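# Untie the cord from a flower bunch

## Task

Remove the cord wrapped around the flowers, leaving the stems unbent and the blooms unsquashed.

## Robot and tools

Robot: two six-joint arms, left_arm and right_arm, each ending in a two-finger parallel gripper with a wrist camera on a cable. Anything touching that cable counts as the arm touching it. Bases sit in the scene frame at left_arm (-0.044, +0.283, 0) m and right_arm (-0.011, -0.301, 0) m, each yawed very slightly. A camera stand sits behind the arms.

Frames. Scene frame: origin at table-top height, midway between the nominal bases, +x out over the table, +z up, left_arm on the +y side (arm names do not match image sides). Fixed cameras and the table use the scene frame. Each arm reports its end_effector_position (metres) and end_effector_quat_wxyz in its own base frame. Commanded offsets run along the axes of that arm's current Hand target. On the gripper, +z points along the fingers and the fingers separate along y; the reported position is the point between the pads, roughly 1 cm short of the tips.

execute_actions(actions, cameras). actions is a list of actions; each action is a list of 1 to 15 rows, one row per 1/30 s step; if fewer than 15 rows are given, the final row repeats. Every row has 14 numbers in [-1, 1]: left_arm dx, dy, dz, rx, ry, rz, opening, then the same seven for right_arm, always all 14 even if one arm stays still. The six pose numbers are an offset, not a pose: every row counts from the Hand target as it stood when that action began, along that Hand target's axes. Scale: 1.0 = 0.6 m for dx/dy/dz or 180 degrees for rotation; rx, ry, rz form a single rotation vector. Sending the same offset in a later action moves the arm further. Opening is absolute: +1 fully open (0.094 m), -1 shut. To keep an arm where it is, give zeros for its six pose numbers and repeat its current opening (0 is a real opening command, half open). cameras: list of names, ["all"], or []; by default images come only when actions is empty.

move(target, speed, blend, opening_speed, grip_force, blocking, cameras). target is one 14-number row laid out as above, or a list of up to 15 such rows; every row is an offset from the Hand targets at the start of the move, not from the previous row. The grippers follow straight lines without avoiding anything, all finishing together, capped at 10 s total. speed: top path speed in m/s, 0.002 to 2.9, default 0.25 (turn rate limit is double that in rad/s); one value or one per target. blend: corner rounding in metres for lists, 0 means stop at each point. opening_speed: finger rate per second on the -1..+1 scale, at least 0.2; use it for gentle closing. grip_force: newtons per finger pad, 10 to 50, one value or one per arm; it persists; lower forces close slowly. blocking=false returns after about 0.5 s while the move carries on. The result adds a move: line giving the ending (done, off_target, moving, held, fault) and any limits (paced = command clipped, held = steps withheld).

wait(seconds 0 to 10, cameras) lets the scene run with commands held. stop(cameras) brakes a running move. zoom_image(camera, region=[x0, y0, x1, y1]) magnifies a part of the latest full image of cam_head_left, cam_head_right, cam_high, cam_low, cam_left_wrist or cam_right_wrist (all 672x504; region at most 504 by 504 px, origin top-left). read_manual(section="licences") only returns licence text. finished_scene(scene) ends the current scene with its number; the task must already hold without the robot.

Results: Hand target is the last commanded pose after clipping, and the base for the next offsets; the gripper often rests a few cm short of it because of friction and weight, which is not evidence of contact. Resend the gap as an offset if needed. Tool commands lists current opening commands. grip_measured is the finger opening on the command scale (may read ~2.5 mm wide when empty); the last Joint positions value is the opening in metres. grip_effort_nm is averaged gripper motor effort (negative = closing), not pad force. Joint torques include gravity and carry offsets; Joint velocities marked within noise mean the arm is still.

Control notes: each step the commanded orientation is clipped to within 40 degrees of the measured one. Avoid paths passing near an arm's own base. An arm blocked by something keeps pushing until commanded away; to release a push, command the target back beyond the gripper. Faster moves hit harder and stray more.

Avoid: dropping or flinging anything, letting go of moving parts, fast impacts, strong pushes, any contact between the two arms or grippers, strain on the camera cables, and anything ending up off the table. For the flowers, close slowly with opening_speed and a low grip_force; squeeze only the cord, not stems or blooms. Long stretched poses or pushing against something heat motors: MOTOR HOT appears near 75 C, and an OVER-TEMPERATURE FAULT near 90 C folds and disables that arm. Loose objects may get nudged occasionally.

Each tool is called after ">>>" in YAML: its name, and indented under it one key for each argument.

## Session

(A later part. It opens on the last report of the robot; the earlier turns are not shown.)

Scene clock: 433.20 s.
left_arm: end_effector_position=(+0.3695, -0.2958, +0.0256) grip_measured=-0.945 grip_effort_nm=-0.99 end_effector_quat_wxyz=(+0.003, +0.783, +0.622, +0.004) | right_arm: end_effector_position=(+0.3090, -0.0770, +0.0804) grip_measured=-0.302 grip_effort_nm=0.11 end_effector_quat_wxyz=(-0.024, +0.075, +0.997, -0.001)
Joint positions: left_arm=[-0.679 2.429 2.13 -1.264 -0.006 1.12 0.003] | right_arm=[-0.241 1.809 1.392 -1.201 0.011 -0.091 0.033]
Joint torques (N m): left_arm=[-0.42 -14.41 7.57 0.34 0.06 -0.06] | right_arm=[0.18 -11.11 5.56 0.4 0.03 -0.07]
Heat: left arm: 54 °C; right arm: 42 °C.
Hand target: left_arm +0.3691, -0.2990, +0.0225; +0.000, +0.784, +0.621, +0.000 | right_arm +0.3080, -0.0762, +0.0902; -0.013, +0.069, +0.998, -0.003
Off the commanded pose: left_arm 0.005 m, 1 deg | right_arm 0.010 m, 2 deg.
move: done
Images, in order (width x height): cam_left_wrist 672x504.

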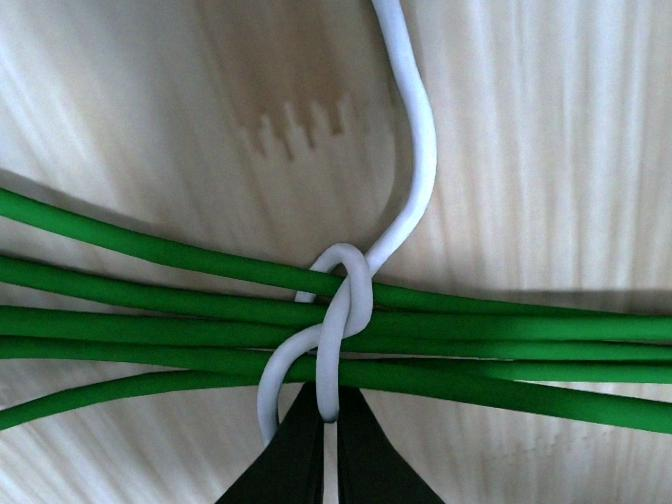

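>>> move:
  target: [0.09, 0.0, -0.02, 0, 0, 0, -1, 0, 0, 0, 0, 0, 0, -0.3]
  cameras: ["cam_left_wrist", "cam_head_right", "cam_high"]
  speed: 0.05

Scene clock: 436.50 s.
left_arm: end_effector_position=(+0.3800, -0.2486, +0.0218) grip_measured=-0.946 grip_effort_nm=-1.02 end_effector_quat_wxyz=(-0.013, +0.783, +0.622, -0.003) | right_arm: end_effector_position=(+0.3090, -0.0770, +0.0804) grip_measured=-0.302 grip_effort_nm=0.11 end_effector_quat_wxyz=(-0.024, +0.075, +0.997, -0.001)
Joint positions: left_arm=[-0.582 2.375 2.018 -1.239 -0.002 1.217 0.003] | right_arm=[-0.241 1.809 1.392 -1.201 0.011 -0.091 0.033]
Joint torques (N m): left_arm=[0.49 -19.34 4.64 0.41 0.02 0.02] | right_arm=[0.16 -11.11 5.57 0.4 0.03 -0.07]
Heat: left arm: 53 °C; right arm: 42 °C.
Hand target: left_arm +0.3814, -0.2466, +0.0345; +0.000, +0.784, +0.621, +0.000 | right_arm +0.3080, -0.0762, +0.0902; -0.013, +0.069, +0.998, -0.003
Off the commanded pose: left_arm 0.013 m, 1 deg | right_arm 0.010 m, 2 deg.
move: off_target (left_arm)
Images, in order (width x height): cam_head_right 672x504, cam_high 672x504, cam_left_wrist 672x504.

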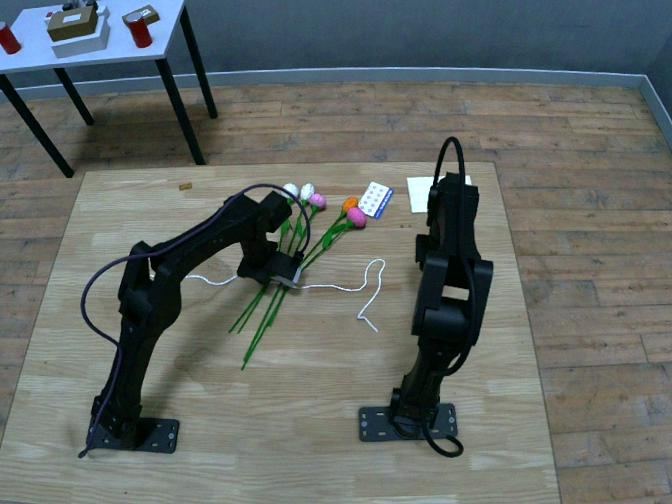

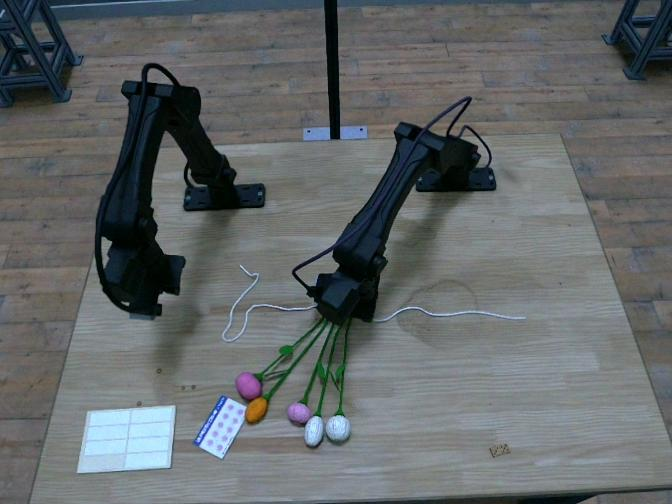

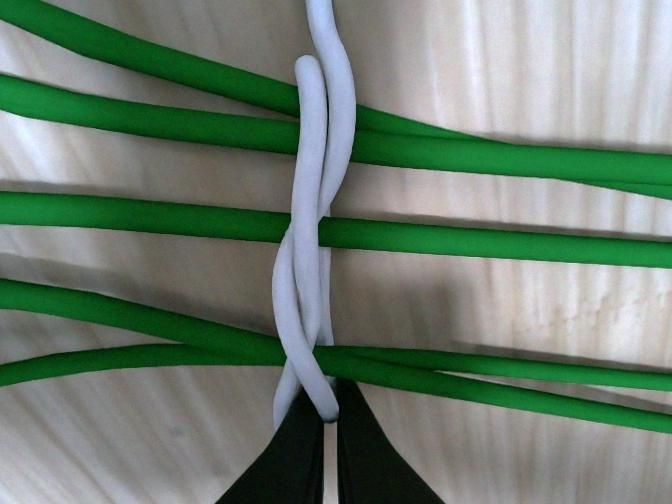

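>>> zoom_image:
  camera: "cam_left_wrist"
  region: [180, 20, 480, 440]

Scaled by 1.200 from the camera's 672x504 image, which has a finer 960x720 frame.

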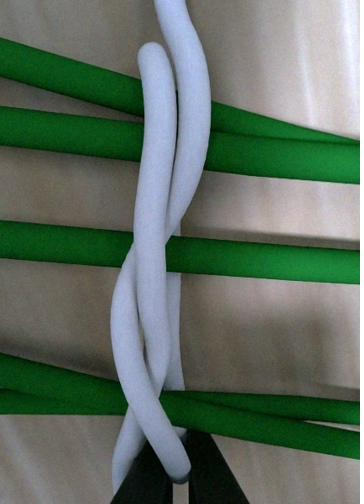

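>>> move:
  target: [0.1, 0.0, -0.005, 0, 0, 0, -1, 0, 0, 0, 0, 0, 0, -0.3]
  cameras: ["cam_left_wrist", "cam_head_right"]
  speed: 0.05

Scene clock: 448.17 s.
left_arm: end_effector_position=(+0.3938, -0.1891, +0.0231) grip_measured=-0.946 grip_effort_nm=-1.02 end_effector_quat_wxyz=(-0.014, +0.782, +0.623, -0.006) | right_arm: end_effector_position=(+0.3090, -0.0770, +0.0804) grip_measured=-0.302 grip_effort_nm=0.11 end_effector_quat_wxyz=(-0.024, +0.075, +0.997, -0.001)
Joint positions: left_arm=[-0.451 2.301 1.895 -1.196 -0.001 1.346 0.003] | right_arm=[-0.241 1.809 1.392 -1.201 0.011 -0.091 0.033]
Joint torques (N m): left_arm=[0.5 -19.12 4.78 0.39 0.03 0.05] | right_arm=[0.17 -11.11 5.57 0.41 0.03 -0.08]
Heat: left arm: 54 °C; right arm: 42 °C.
Hand target: left_arm +0.3951, -0.1881, +0.0375; +0.000, +0.784, +0.621, +0.000 | right_arm +0.3080, -0.0762, +0.0902; -0.013, +0.069, +0.998, -0.003
Off the commanded pose: left_arm 0.015 m, 2 deg | right_arm 0.010 m, 2 deg.
move: off_target (left_arm)
Images, in order (width x height): cam_head_right 672x504, cam_left_wrist 672x504.

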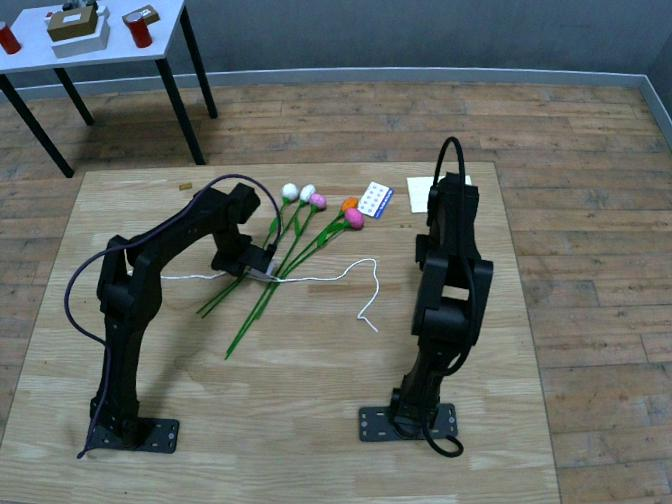

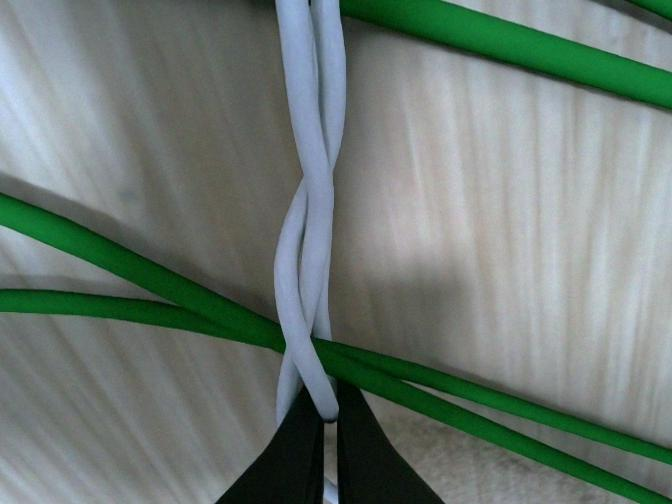

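>>> zoom_image:
  camera: "cam_left_wrist"
  region: [230, 270, 410, 450]

Scaled by 2.800 from the camera's 672x504 image, which has a finer 960x720 frame.

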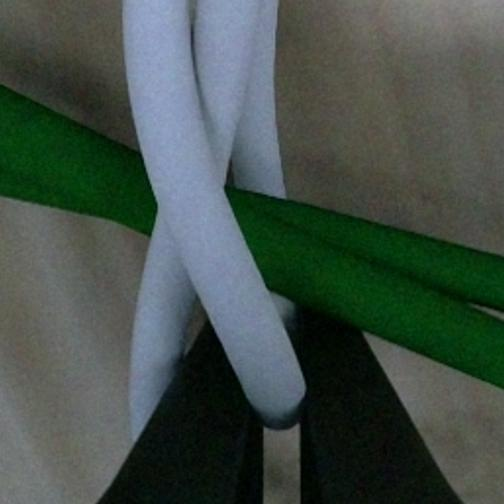

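>>> wait:
  seconds: 0
  cameras: ["cam_high", "cam_head_left", "cam_head_right"]

>>> zoom_image:
  camera: "cam_head_right"
  region: [90, 160, 400, 380]

>>> zoom_image:
  camera: "cam_high"
  region: [190, 230, 560, 460]

Scene clock: 456.73 s.
left_arm: end_effector_position=(+0.3938, -0.1891, +0.0231) grip_measured=-0.946 grip_effort_nm=-1.02 end_effector_quat_wxyz=(-0.014, +0.782, +0.623, -0.006) | right_arm: end_effector_position=(+0.3090, -0.0770, +0.0804) grip_measured=-0.302 grip_effort_nm=0.11 end_effector_quat_wxyz=(-0.024, +0.075, +0.997, -0.001)
Joint positions: left_arm=[-0.451 2.301 1.895 -1.196 -0.001 1.346 0.003] | right_arm=[-0.241 1.809 1.392 -1.201 0.011 -0.091 0.033]
Joint torques (N m): left_arm=[0.31 -19.12 4.77 0.39 0.03 0.03] | right_arm=[0.18 -11.12 5.59 0.4 0.03 -0.08]
Heat: left arm: 56 °C; right arm: 42 °C.
Hand target: left_arm +0.3951, -0.1881, +0.0375; +0.000, +0.784, +0.621, +0.000 | right_arm +0.3080, -0.0762, +0.0902; -0.013, +0.069, +0.998, -0.003
Tool commands: left_gripper/opening=-1.0 right_gripper/opening=-0.3
Off the commanded pose: left_arm 0.015 m, 2 deg | right_arm 0.010 m, 2 deg.
Images, in order (width x height): cam_head_left 672x504, cam_head_right 672x504, cam_high 672x504.

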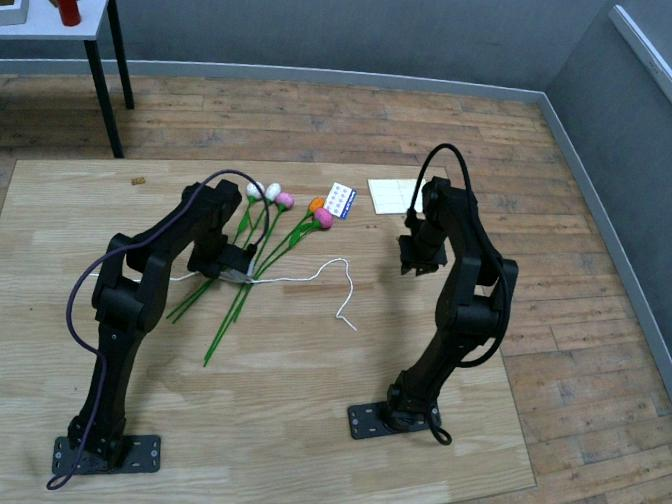

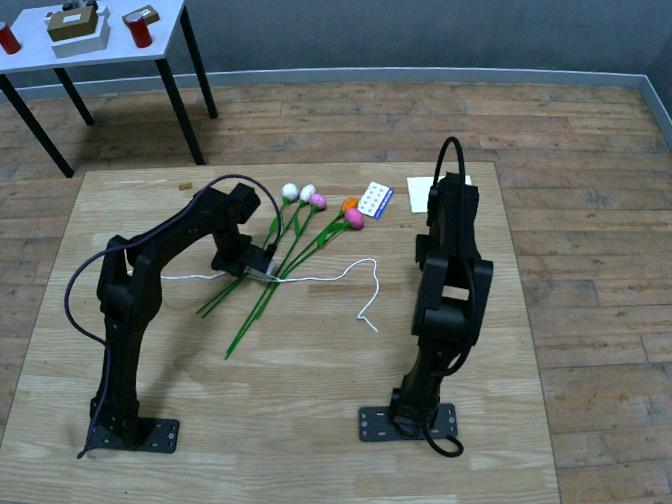

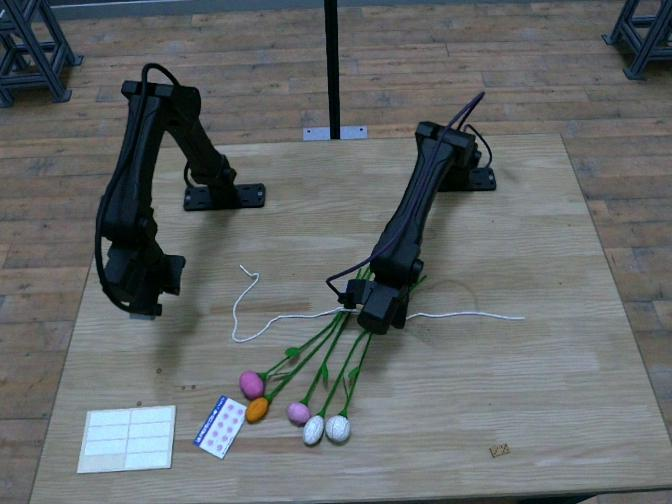

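Scaled by 1.626 from the camera's 672x504 image, which has a finer 960x720 frame.

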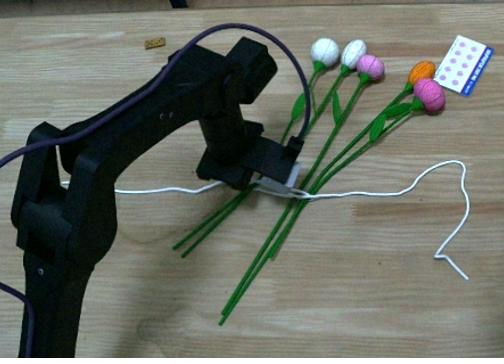

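Scaled by 1.362 from the camera's 672x504 image, which has a finer 960x720 frame.

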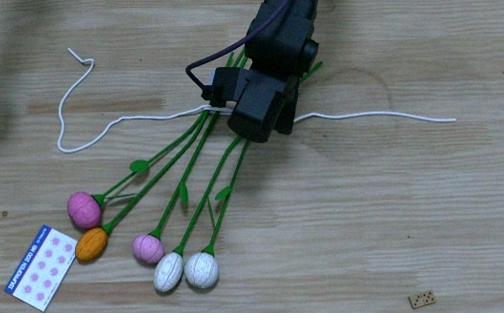

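>>> move:
  target: [-0.06, 0.0, 0.0, 0, 0, 0, -1, 0, 0, 0, 0, 0, 0, -0.3]
  cameras: ["cam_left_wrist"]
  speed: 0.06

Scene clock: 459.73 s.
left_arm: end_effector_position=(+0.3847, -0.2213, +0.0316) grip_measured=-0.946 grip_effort_nm=-1.02 end_effector_quat_wxyz=(-0.005, +0.785, +0.620, +0.000) | right_arm: end_effector_position=(+0.3090, -0.0770, +0.0804) grip_measured=-0.302 grip_effort_nm=0.11 end_effector_quat_wxyz=(-0.024, +0.075, +0.997, -0.001)
Joint positions: left_arm=[-0.526 2.301 1.929 -1.208 -0.004 1.279 0.003] | right_arm=[-0.241 1.809 1.392 -1.201 0.011 -0.091 0.033]
Joint torques (N m): left_arm=[0.08 -15.36 7.36 0.32 0.05 -0.1] | right_arm=[0.17 -11.11 5.57 0.41 0.03 -0.07]
Heat: left arm: 57 °C; right arm: 41 °C.
Hand target: left_arm +0.3869, -0.2232, +0.0375; +0.000, +0.784, +0.621, +0.000 | right_arm +0.3080, -0.0762, +0.0902; -0.013, +0.069, +0.998, -0.003
Off the commanded pose: left_arm 0.007 m, 1 deg | right_arm 0.010 m, 2 deg.
move: done
Images, in order (width x height): cam_left_wrist 672x504.

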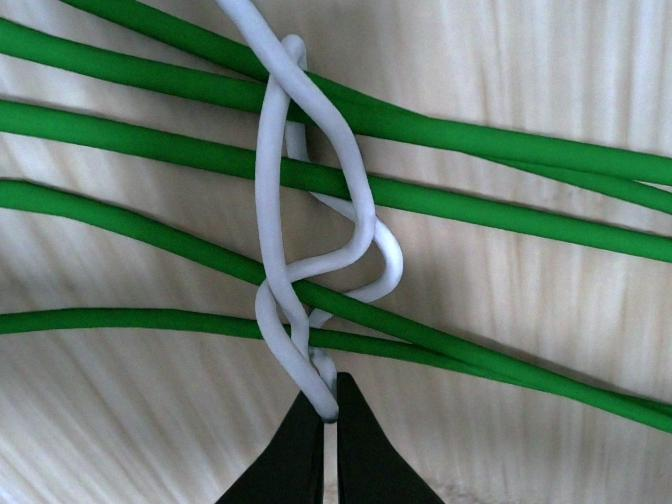

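>>> move:
  target: [0.045, -0.125, 0.0, 0, 0, 0, -1, 0, 0, 0, 0, 0, 0, -0.3]
  cameras: ["cam_left_wrist", "cam_head_right"]
  speed: 0.08

Scene clock: 463.77 s.
left_arm: end_effector_position=(+0.3192, -0.1812, +0.0293) grip_measured=-0.946 grip_effort_nm=-1.02 end_effector_quat_wxyz=(-0.012, +0.783, +0.622, -0.003) | right_arm: end_effector_position=(+0.3090, -0.0770, +0.0804) grip_measured=-0.302 grip_effort_nm=0.11 end_effector_quat_wxyz=(-0.024, +0.075, +0.997, -0.001)
Joint positions: left_arm=[-0.521 2.015 1.463 -1.044 -0.004 1.279 0.003] | right_arm=[-0.241 1.809 1.392 -1.201 0.011 -0.091 0.033]
Joint torques (N m): left_arm=[0.54 -15.3 4.57 0.42 0.05 0.02] | right_arm=[0.18 -11.11 5.57 0.4 0.03 -0.07]
Heat: left arm: 56 °C; right arm: 41 °C.
Hand target: left_arm +0.3200, -0.1797, +0.0376; +0.000, +0.784, +0.621, +0.000 | right_arm +0.3080, -0.0762, +0.0902; -0.013, +0.069, +0.998, -0.003
Off the commanded pose: left_arm 0.008 m, 1 deg | right_arm 0.010 m, 2 deg.
move: done
Images, in order (width x height): cam_head_right 672x504, cam_left_wrist 672x504.

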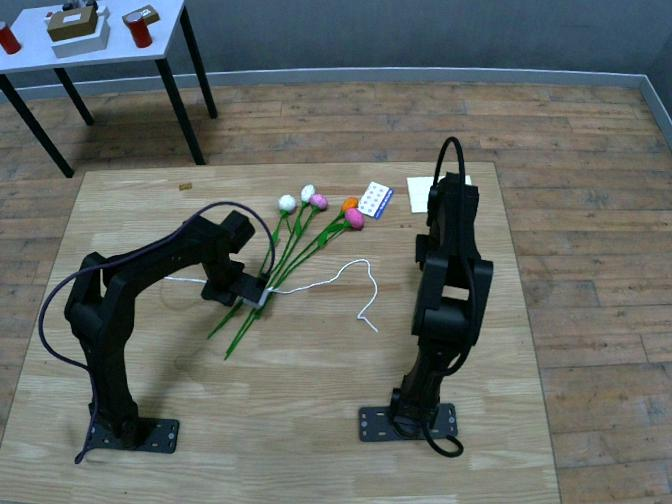

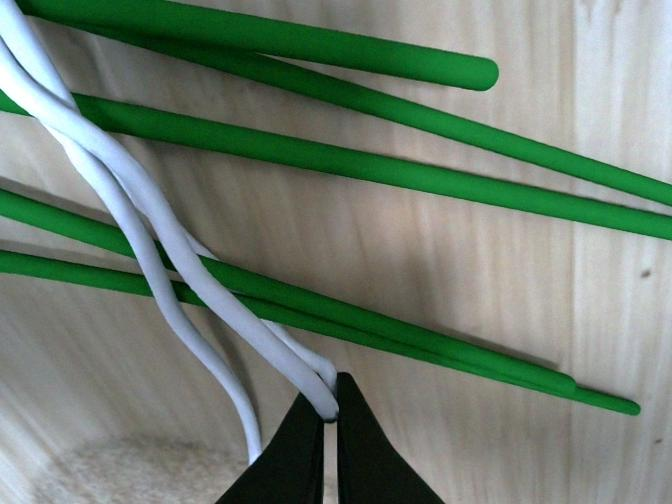

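>>> move:
  target: [0.045, -0.13, 0.0, 0, 0, 0, -1, 0, 0, 0, 0, 0, 0, -0.3]
  cameras: ["cam_left_wrist", "cam_head_right"]
  speed: 0.08

Scene clock: 466.33 s.
left_arm: end_effector_position=(+0.2512, -0.1375, +0.0334) grip_measured=-0.946 grip_effort_nm=-1.02 end_effector_quat_wxyz=(-0.008, +0.783, +0.622, -0.001) | right_arm: end_effector_position=(+0.3090, -0.0770, +0.0804) grip_measured=-0.302 grip_effort_nm=0.11 end_effector_quat_wxyz=(-0.024, +0.075, +0.997, -0.001)
Joint positions: left_arm=[-0.507 1.711 1.081 -0.955 -0.004 1.292 0.003] | right_arm=[-0.241 1.809 1.392 -1.201 0.011 -0.091 0.033]
Joint torques (N m): left_arm=[0.54 -11.04 4.51 0.42 0.05 0.07] | right_arm=[0.17 -11.12 5.57 0.41 0.03 -0.07]
Heat: left arm: 56 °C; right arm: 41 °C.
Hand target: left_arm +0.2501, -0.1356, +0.0374; +0.000, +0.784, +0.621, +0.000 | right_arm +0.3080, -0.0762, +0.0902; -0.013, +0.069, +0.998, -0.003
Off the commanded pose: left_arm 0.005 m, 1 deg | right_arm 0.010 m, 2 deg.
move: done
Images, in order (width x height): cam_head_right 672x504, cam_left_wrist 672x504.

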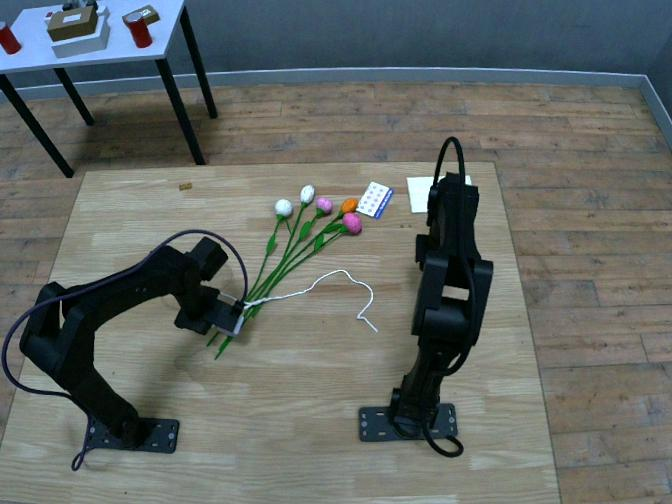

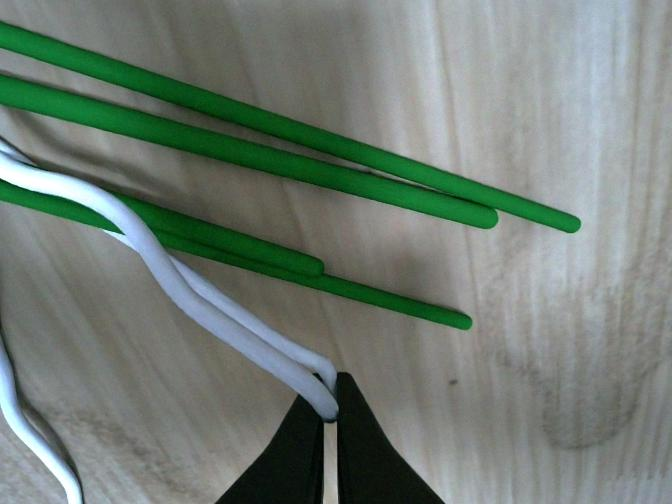

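>>> move:
  target: [-0.01, -0.105, -0.035, 0, 0, 0, -1, 0, 0, 0, 0, 0, 0, -0.3]
  cameras: ["cam_left_wrist", "cam_head_right"]
  speed: 0.08

Scene clock: 471.77 s.
left_arm: end_effector_position=(+0.1956, -0.1305, +0.0573) grip_measured=-0.946 grip_effort_nm=-1.02 end_effector_quat_wxyz=(+0.007, +0.783, +0.622, +0.004) | right_arm: end_effector_position=(+0.3090, -0.0770, +0.0804) grip_measured=-0.302 grip_effort_nm=0.11 end_effector_quat_wxyz=(-0.024, +0.075, +0.997, -0.001)
Joint positions: left_arm=[-0.596 1.457 0.923 -1.022 -0.004 1.204 0.003] | right_arm=[-0.241 1.809 1.392 -1.201 0.011 -0.091 0.033]
Joint torques (N m): left_arm=[-0.49 -7.82 4.66 0.27 0.05 -0.03] | right_arm=[0.17 -11.12 5.57 0.4 0.03 -0.07]
Heat: left arm: 54 °C; right arm: 41 °C.
Hand target: left_arm +0.1875, -0.1271, +0.0585; +0.000, +0.784, +0.621, +0.000 | right_arm +0.3080, -0.0762, +0.0902; -0.013, +0.069, +0.998, -0.003
Off the commanded pose: left_arm 0.009 m, 1 deg | right_arm 0.010 m, 2 deg.
move: done
Images, in order (width x height): cam_head_right 672x504, cam_left_wrist 672x504.

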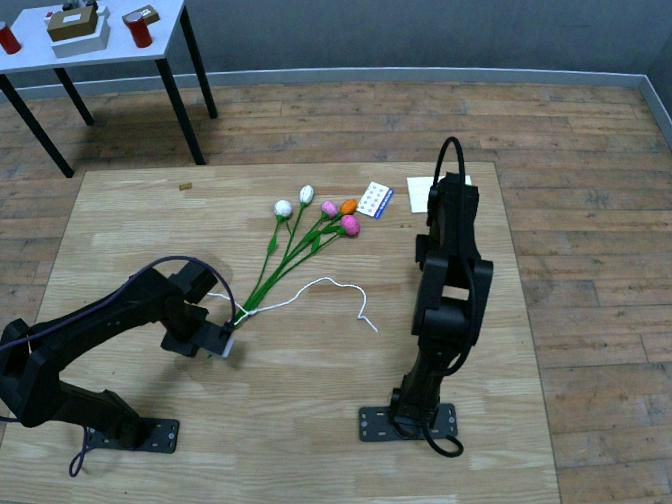

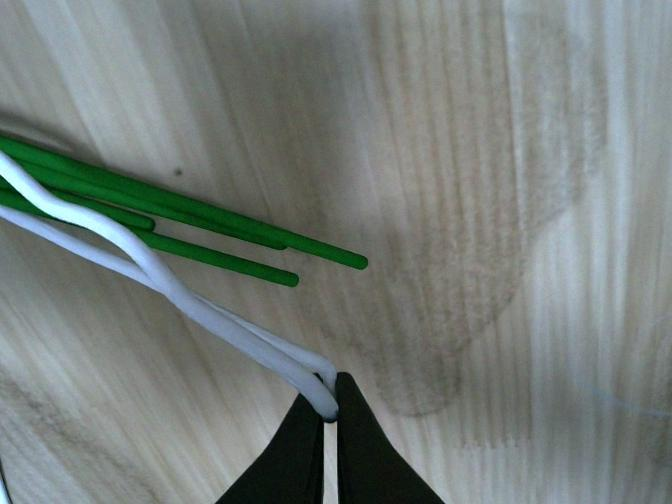

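>>> move:
  target: [-0.14, -0.0653, -0.033, 0, 0, 0, -1, 0, 0, 0, 0, 0, 0, -0.3]
  cameras: ["cam_left_wrist", "cam_head_right", "cam_high"]
  speed: 0.08

Scene clock: 478.43 s.
left_arm: end_effector_position=(+0.1304, -0.1967, +0.0746) grip_measured=-0.946 grip_effort_nm=-1.02 end_effector_quat_wxyz=(+0.000, +0.784, +0.621, +0.003) | right_arm: end_effector_position=(+0.3090, -0.0770, +0.0804) grip_measured=-0.302 grip_effort_nm=0.11 end_effector_quat_wxyz=(-0.024, +0.075, +0.997, -0.001)
Joint positions: left_arm=[-0.995 1.457 0.994 -1.108 -0.007 0.807 0.003] | right_arm=[-0.241 1.809 1.392 -1.201 0.011 -0.091 0.033]
Joint torques (N m): left_arm=[-0.43 -5.37 7.3 0.3 0.06 -0.08] | right_arm=[0.17 -11.12 5.59 0.41 0.03 -0.07]
Heat: left arm: 51 °C; right arm: 41 °C.
Hand target: left_arm +0.1302, -0.2000, +0.0783; +0.000, +0.784, +0.621, +0.000 | right_arm +0.3080, -0.0762, +0.0902; -0.013, +0.069, +0.998, -0.003
Off the commanded pose: left_arm 0.005 m, 0 deg | right_arm 0.010 m, 2 deg.
move: done
Images, in order (width x height): cam_head_right 672x504, cam_high 672x504, cam_left_wrist 672x504.

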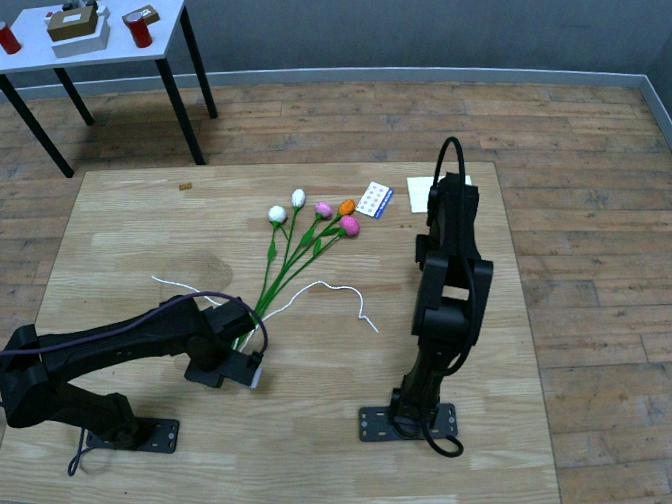

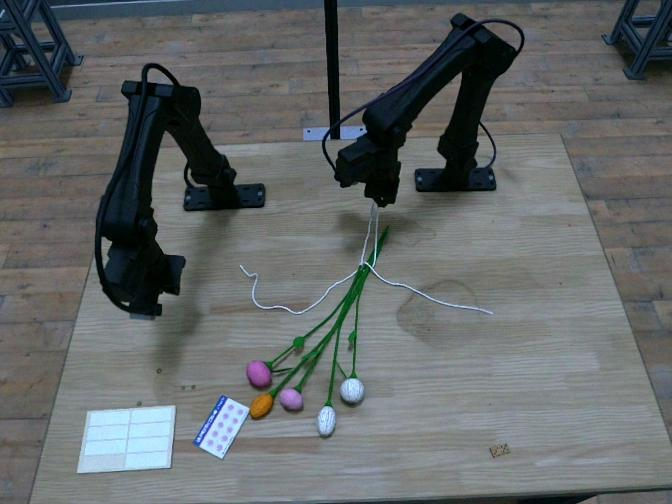

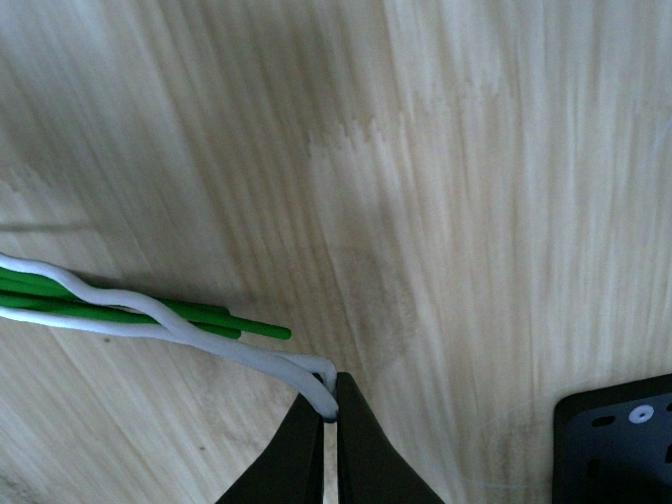

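>>> wait:
  seconds: 0
  cameras: ["cam_head_left", "cam_high", "cam_head_right"]

>>> zoom_image:
  camera: "cam_head_left"
  region: [100, 170, 400, 400]

>>> zoom_image:
  camera: "cam_high"
  region: [220, 180, 520, 430]

Scene clock: 486.03 s.
left_arm: end_effector_position=(+0.1304, -0.1966, +0.0746) grip_measured=-0.946 grip_effort_nm=-1.02 end_effector_quat_wxyz=(+0.000, +0.784, +0.621, +0.003) | right_arm: end_effector_position=(+0.3090, -0.0770, +0.0804) grip_measured=-0.302 grip_effort_nm=0.11 end_effector_quat_wxyz=(-0.024, +0.075, +0.997, -0.001)
Joint positions: left_arm=[-0.995 1.457 0.994 -1.108 -0.007 0.806 0.003] | right_arm=[-0.241 1.809 1.392 -1.201 0.011 -0.091 0.033]
Joint torques (N m): left_arm=[-0.4 -5.37 7.31 0.32 0.08 -0.08] | right_arm=[0.17 -11.12 5.57 0.41 0.03 -0.08]
Heat: left arm: 48 °C; right arm: 41 °C.
Hand target: left_arm +0.1302, -0.2000, +0.0783; +0.000, +0.784, +0.621, +0.000 | right_arm +0.3080, -0.0762, +0.0902; -0.013, +0.069, +0.998, -0.003
Tool commands: left_gripper/opening=-1.0 right_gripper/opening=-0.3
Off the commanded pose: left_arm 0.005 m, 0 deg | right_arm 0.010 m, 2 deg.
Images, in order (width x height): cam_head_left 672x504, cam_head_right 672x504, cam_high 672x504.

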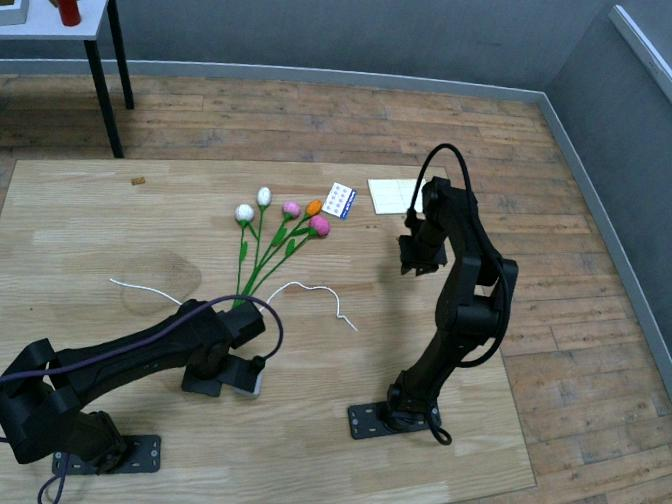

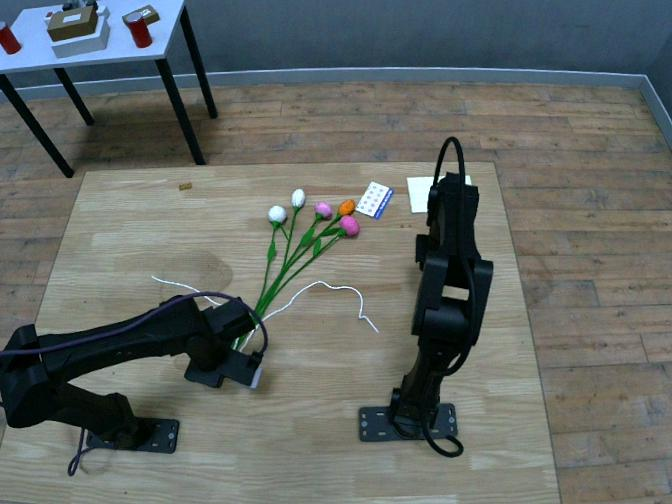

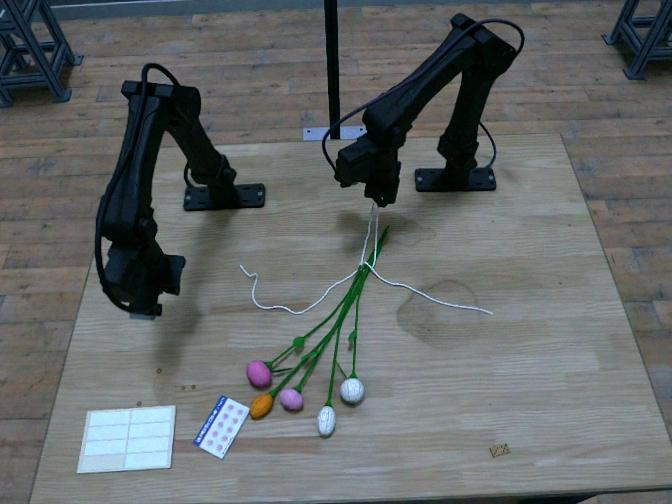

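Scaled by 1.680 from the camera's 672x504 image, which has a finer 960x720 frame.

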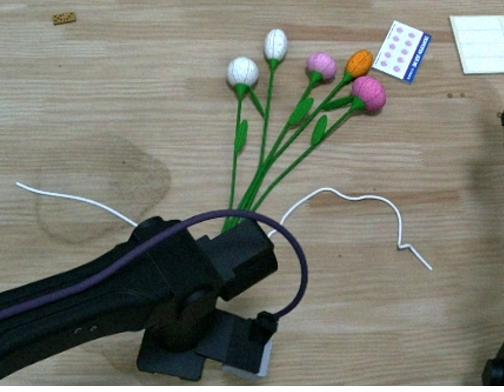

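Scaled by 1.680 from the camera's 672x504 image, which has a finer 960x720 frame.

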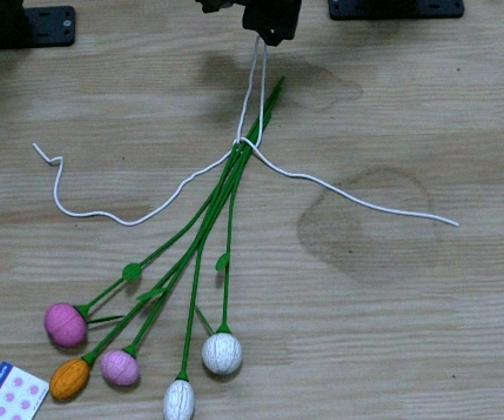

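>>> move:
  target:
    - [0, 0, 0.075, 0, 0, 0, -1, 0, 0, 0, 0, 0, 0, -0.3]
    - [0, 0, 0.075, 0, 0, 0, -0.5, 0, 0, 0, 0, 0, 0, -0.3]
    - [0, 0, -0.06, 0, 0, 0, -0.5, 0, 0, 0, 0, 0, 0, -0.3]
  cameras: ["cam_left_wrist", "cam_high"]
  speed: 0.1

Scene clock: 505.83 s.
left_arm: end_effector_position=(+0.1302, -0.1963, +0.1050) grip_measured=-0.502 grip_effort_nm=0.12 end_effector_quat_wxyz=(-0.014, +0.783, +0.621, +0.005) | right_arm: end_effector_position=(+0.3090, -0.0770, +0.0804) grip_measured=-0.302 grip_effort_nm=0.11 end_effector_quat_wxyz=(-0.024, +0.075, +0.997, -0.001)
Joint positions: left_arm=[-0.995 1.465 1.122 -1.257 -0.007 0.806 0.023] | right_arm=[-0.241 1.809 1.392 -1.201 0.011 -0.091 0.033]
Joint torques (N m): left_arm=[-0.4 -8.01 7.27 0.35 0.08 -0.07] | right_arm=[0.17 -11.11 5.57 0.41 0.03 -0.08]
Heat: left arm: 44 °C; right arm: 41 °C.
Hand target: left_arm +0.1302, -0.2000, +0.1142; +0.000, +0.784, +0.621, +0.000 | right_arm +0.3080, -0.0762, +0.0902; -0.013, +0.069, +0.998, -0.003
Off the commanded pose: left_arm 0.010 m, 2 deg | right_arm 0.010 m, 2 deg.
move: done
Images, in order (width x height): cam_high 672x504, cam_left_wrist 672x504.

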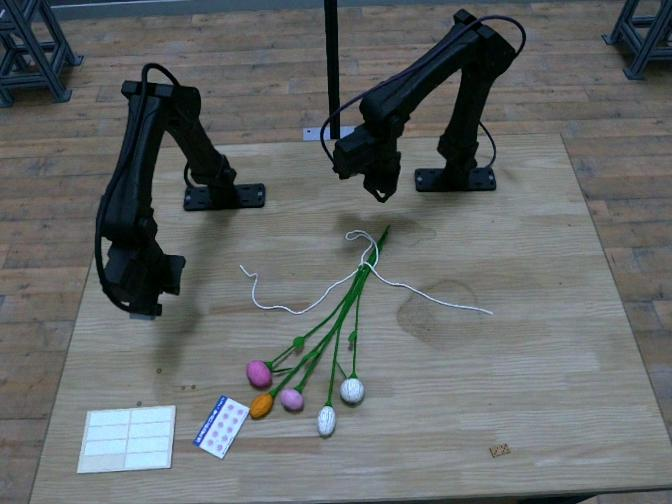

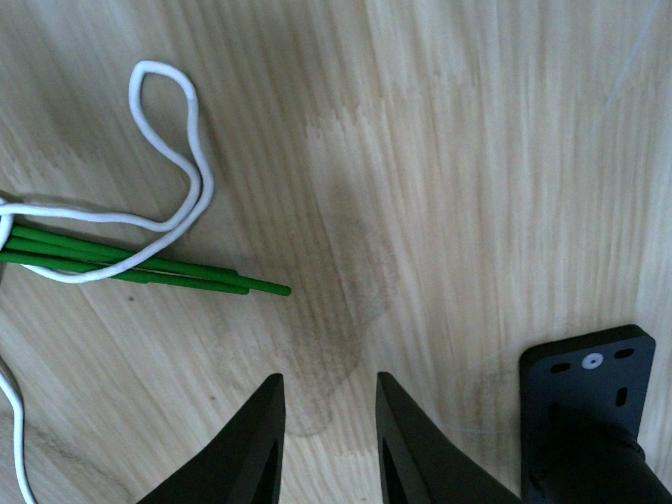

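>>> move:
  target: [-0.0177, 0.3173, 0.0483, 0, 0, -0.432, -0.3, 0, 0, 0, 0, 0, 0, -0.3]
  cameras: ["cam_left_wrist", "cam_high"]
  speed: 0.2

Scene clock: 512.53 s.
left_arm: end_effector_position=(+0.3100, -0.2520, +0.0875) grip_measured=-0.302 grip_effort_nm=0.12 end_effector_quat_wxyz=(+0.004, +0.225, +0.974, +0.001) | right_arm: end_effector_position=(+0.3090, -0.0770, +0.0804) grip_measured=-0.302 grip_effort_nm=0.11 end_effector_quat_wxyz=(-0.024, +0.075, +0.997, -0.001)
Joint positions: left_arm=[-0.688 2.069 1.779 -1.274 -0.006 -0.235 0.033] | right_arm=[-0.241 1.809 1.392 -1.201 0.011 -0.091 0.033]
Joint torques (N m): left_arm=[0.34 -11.14 7.62 0.31 0.08 -0.16] | right_arm=[0.16 -11.12 5.59 0.4 0.03 -0.07]
Heat: left arm: 43 °C; right arm: 41 °C.
Hand target: left_arm +0.3131, -0.2537, +0.0851; +0.000, +0.220, +0.975, +0.001 | right_arm +0.3080, -0.0762, +0.0902; -0.013, +0.069, +0.998, -0.003
Off the commanded pose: left_arm 0.004 m, 1 deg | right_arm 0.010 m, 2 deg.
move: done
Images, in order (width x height): cam_high 672x504, cam_left_wrist 672x504.

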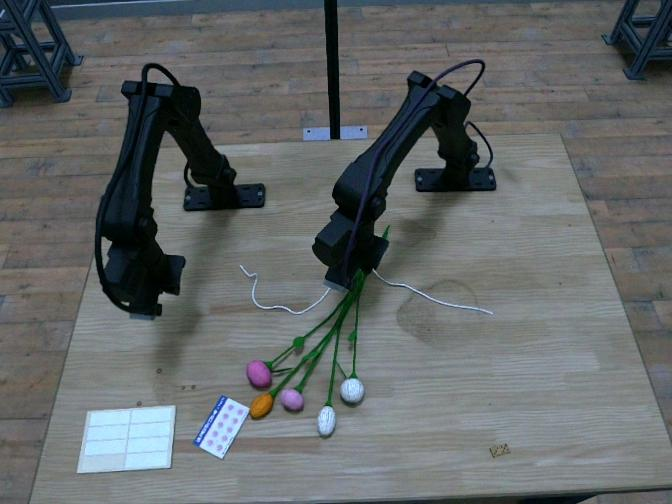

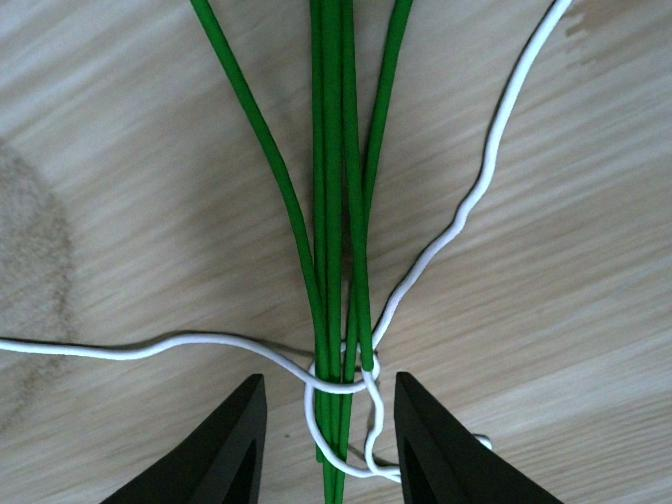

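>>> move:
  target: [-0.0167, 0, 0.1075, 0, 0, 0, -0.05, 0, 0, 0, 0, 0, 0, -0.3]
  cameras: ["cam_left_wrist"]
  speed: 0.08

Scene clock: 527.37 s.
left_arm: end_effector_position=(+0.3224, -0.2600, +0.0301) grip_measured=-0.052 grip_effort_nm=0.13 end_effector_quat_wxyz=(+0.008, +0.222, +0.975, -0.001) | right_arm: end_effector_position=(+0.3090, -0.0770, +0.0804) grip_measured=-0.302 grip_effort_nm=0.11 end_effector_quat_wxyz=(-0.024, +0.075, +0.997, -0.001)
Joint positions: left_arm=[-0.684 2.152 1.678 -1.081 -0.006 -0.235 0.045] | right_arm=[-0.241 1.809 1.392 -1.201 0.011 -0.091 0.033]
Joint torques (N m): left_arm=[0.49 -12.34 5.07 0.5 0.08 -0.04] | right_arm=[0.17 -11.11 5.59 0.41 0.03 -0.07]
Heat: left arm: 42 °C; right arm: 41 °C.
Hand target: left_arm +0.3221, -0.2580, +0.0206; +0.000, +0.220, +0.975, +0.000 | right_arm +0.3080, -0.0762, +0.0902; -0.013, +0.069, +0.998, -0.003
Off the commanded pose: left_arm 0.010 m, 1 deg | right_arm 0.010 m, 2 deg.
move: done
Images, in order (width x height): cam_left_wrist 672x504.

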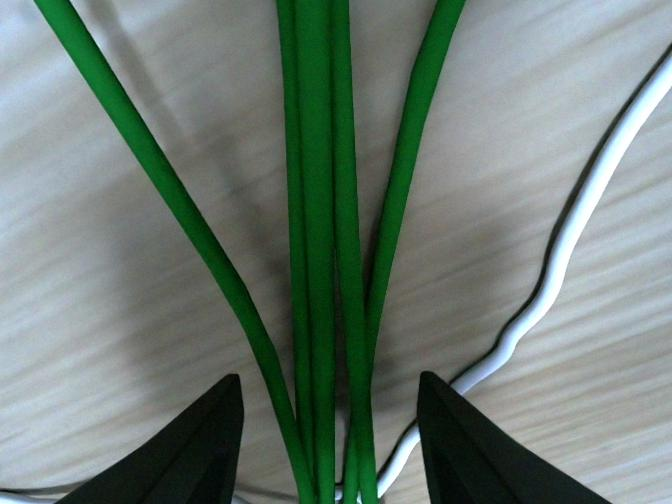

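>>> move:
  target: [0, 0.004, 0.0145, 0, 0, 0, -0.3, 0, 0, 0, 0, 0, 0, -0.3]
  cameras: ["cam_left_wrist"]
  speed: 0.08
  opening_speed: 0.5

Scene clock: 531.37 s.
left_arm: end_effector_position=(+0.3246, -0.2588, +0.0249) grip_measured=-0.298 grip_effort_nm=-0.11 end_effector_quat_wxyz=(+0.012, +0.221, +0.975, -0.003) | right_arm: end_effector_position=(+0.3090, -0.0770, +0.0804) grip_measured=-0.302 grip_effort_nm=0.11 end_effector_quat_wxyz=(-0.024, +0.075, +0.997, -0.001)
Joint positions: left_arm=[-0.678 2.152 1.656 -1.05 -0.006 -0.233 0.033] | right_arm=[-0.241 1.809 1.392 -1.201 0.011 -0.091 0.033]
Joint torques (N m): left_arm=[0.47 -11.43 4.86 0.63 0.07 -0.01] | right_arm=[0.18 -11.12 5.56 0.41 0.03 -0.07]
Heat: left arm: 42 °C; right arm: 41 °C.
Hand target: left_arm +0.3232, -0.2558, +0.0120; +0.000, +0.220, +0.975, +0.000 | right_arm +0.3080, -0.0762, +0.0902; -0.013, +0.069, +0.998, -0.003
Off the commanded pose: left_arm 0.013 m, 1 deg | right_arm 0.010 m, 2 deg.
move: off_target (left_arm)
Images, in order (width x height): cam_left_wrist 672x504.

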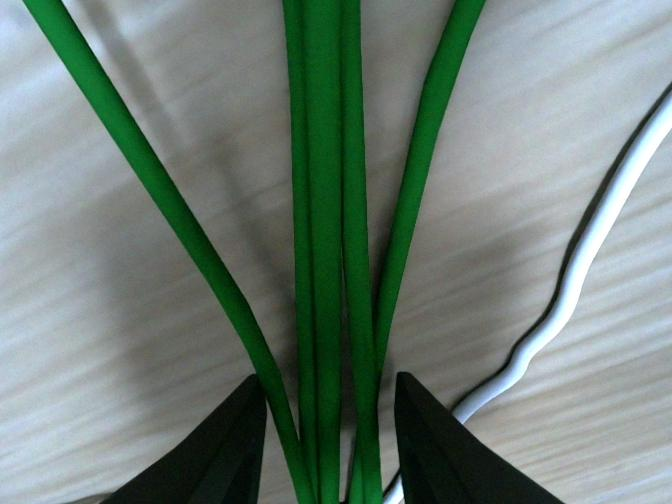

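>>> move:
  target: [0.1, 0.0, 0.0, 0, 0, 0, -0.4, 0, 0, 0, 0, 0, 0, -0.3]
  cameras: ["cam_left_wrist", "cam_high"]
  speed: 0.05
  opening_speed: 0.3

Scene clock: 534.17 s.
left_arm: end_effector_position=(+0.2824, -0.2373, +0.0171) grip_measured=-0.398 grip_effort_nm=-0.11 end_effector_quat_wxyz=(+0.021, +0.221, +0.975, -0.007) | right_arm: end_effector_position=(+0.3090, -0.0770, +0.0804) grip_measured=-0.302 grip_effort_nm=0.11 end_effector_quat_wxyz=(-0.024, +0.075, +0.997, -0.001)
Joint positions: left_arm=[-0.705 1.975 1.353 -0.905 -0.006 -0.259 0.028] | right_arm=[-0.241 1.809 1.392 -1.201 0.011 -0.091 0.033]
Joint torques (N m): left_arm=[-0.62 -12.19 3.45 0.32 0.08 -0.09] | right_arm=[0.17 -11.12 5.57 0.41 0.03 -0.07]
Heat: left arm: 42 °C; right arm: 41 °C.
Hand target: left_arm +0.2690, -0.2300, +0.0120; +0.000, +0.220, +0.975, +0.000 | right_arm +0.3080, -0.0762, +0.0902; -0.013, +0.069, +0.998, -0.003
Off the commanded pose: left_arm 0.016 m, 3 deg | right_arm 0.010 m, 2 deg.
move: off_target (left_arm)
Images, in order (width x height): cam_high 672x504, cam_left_wrist 672x504.

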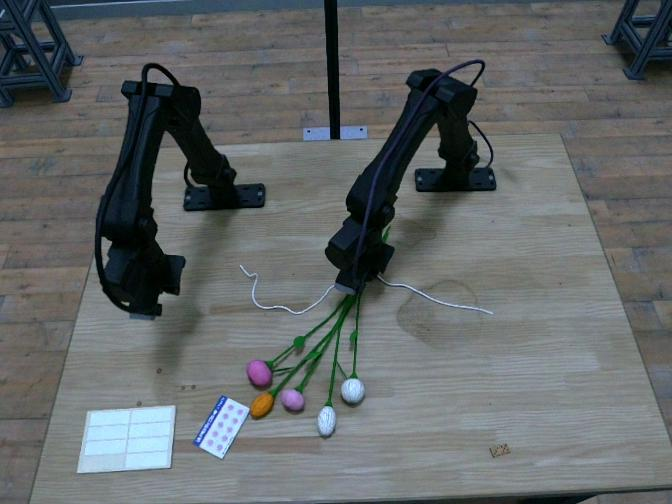

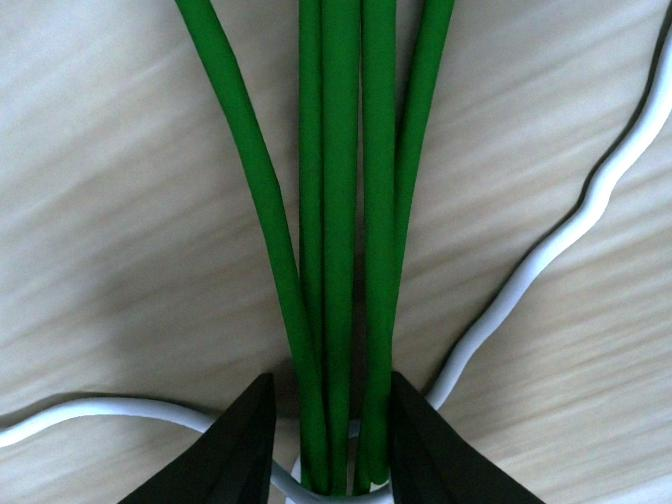

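>>> move:
  target: [0.1, 0.0, -0.009, 0, 0, 0, -0.45, 0, 0, 0, 0, 0, 0, -0.3]
  cameras: ["cam_left_wrist", "cam_high"]
  speed: 0.05
  opening_speed: 0.3

Scene clock: 537.67 s.
left_arm: end_effector_position=(+0.2219, -0.2073, +0.0155) grip_measured=-0.448 grip_effort_nm=-0.10 end_effector_quat_wxyz=(+0.005, +0.220, +0.975, +0.001) | right_arm: end_effector_position=(+0.3090, -0.0770, +0.0804) grip_measured=-0.302 grip_effort_nm=0.12 end_effector_quat_wxyz=(-0.024, +0.075, +0.997, -0.001)
Joint positions: left_arm=[-0.758 1.781 1.086 -0.867 -0.006 -0.315 0.026] | right_arm=[-0.241 1.809 1.392 -1.201 0.011 -0.091 0.033]
Joint torques (N m): left_arm=[-0.61 -11.23 4.07 0.34 0.07 -0.08] | right_arm=[0.16 -11.11 5.57 0.4 0.03 -0.08]
Heat: left arm: 43 °C; right arm: 41 °C.
Hand target: left_arm +0.2149, -0.2044, +0.0175; +0.000, +0.220, +0.975, +0.000 | right_arm +0.3080, -0.0762, +0.0902; -0.013, +0.069, +0.998, -0.003
Off the commanded pose: left_arm 0.008 m, 1 deg | right_arm 0.010 m, 2 deg.
move: done
Images, in order (width x height): cam_high 672x504, cam_left_wrist 672x504.

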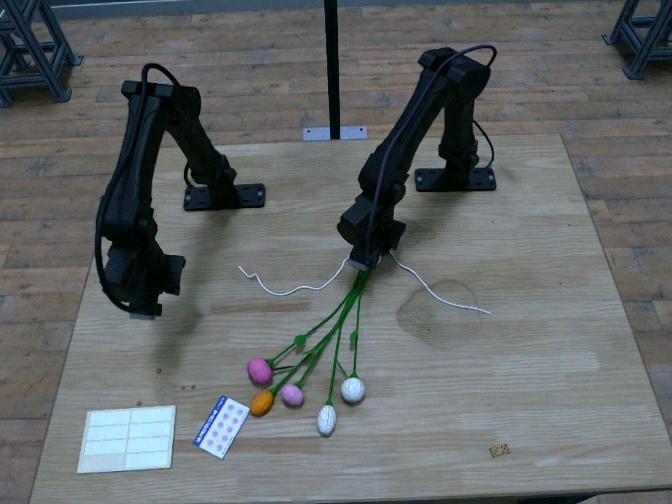

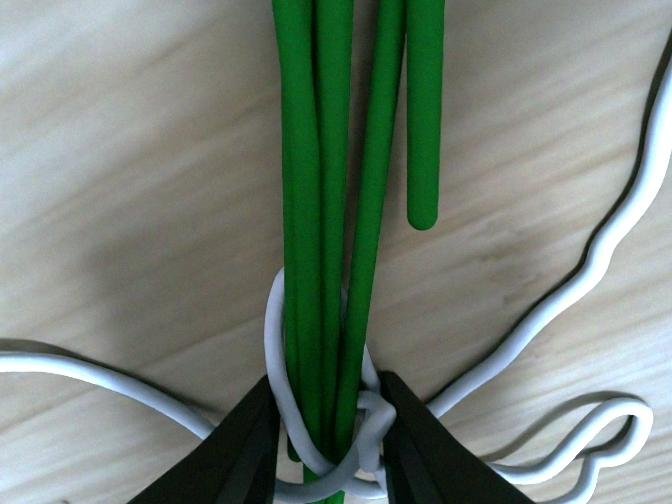

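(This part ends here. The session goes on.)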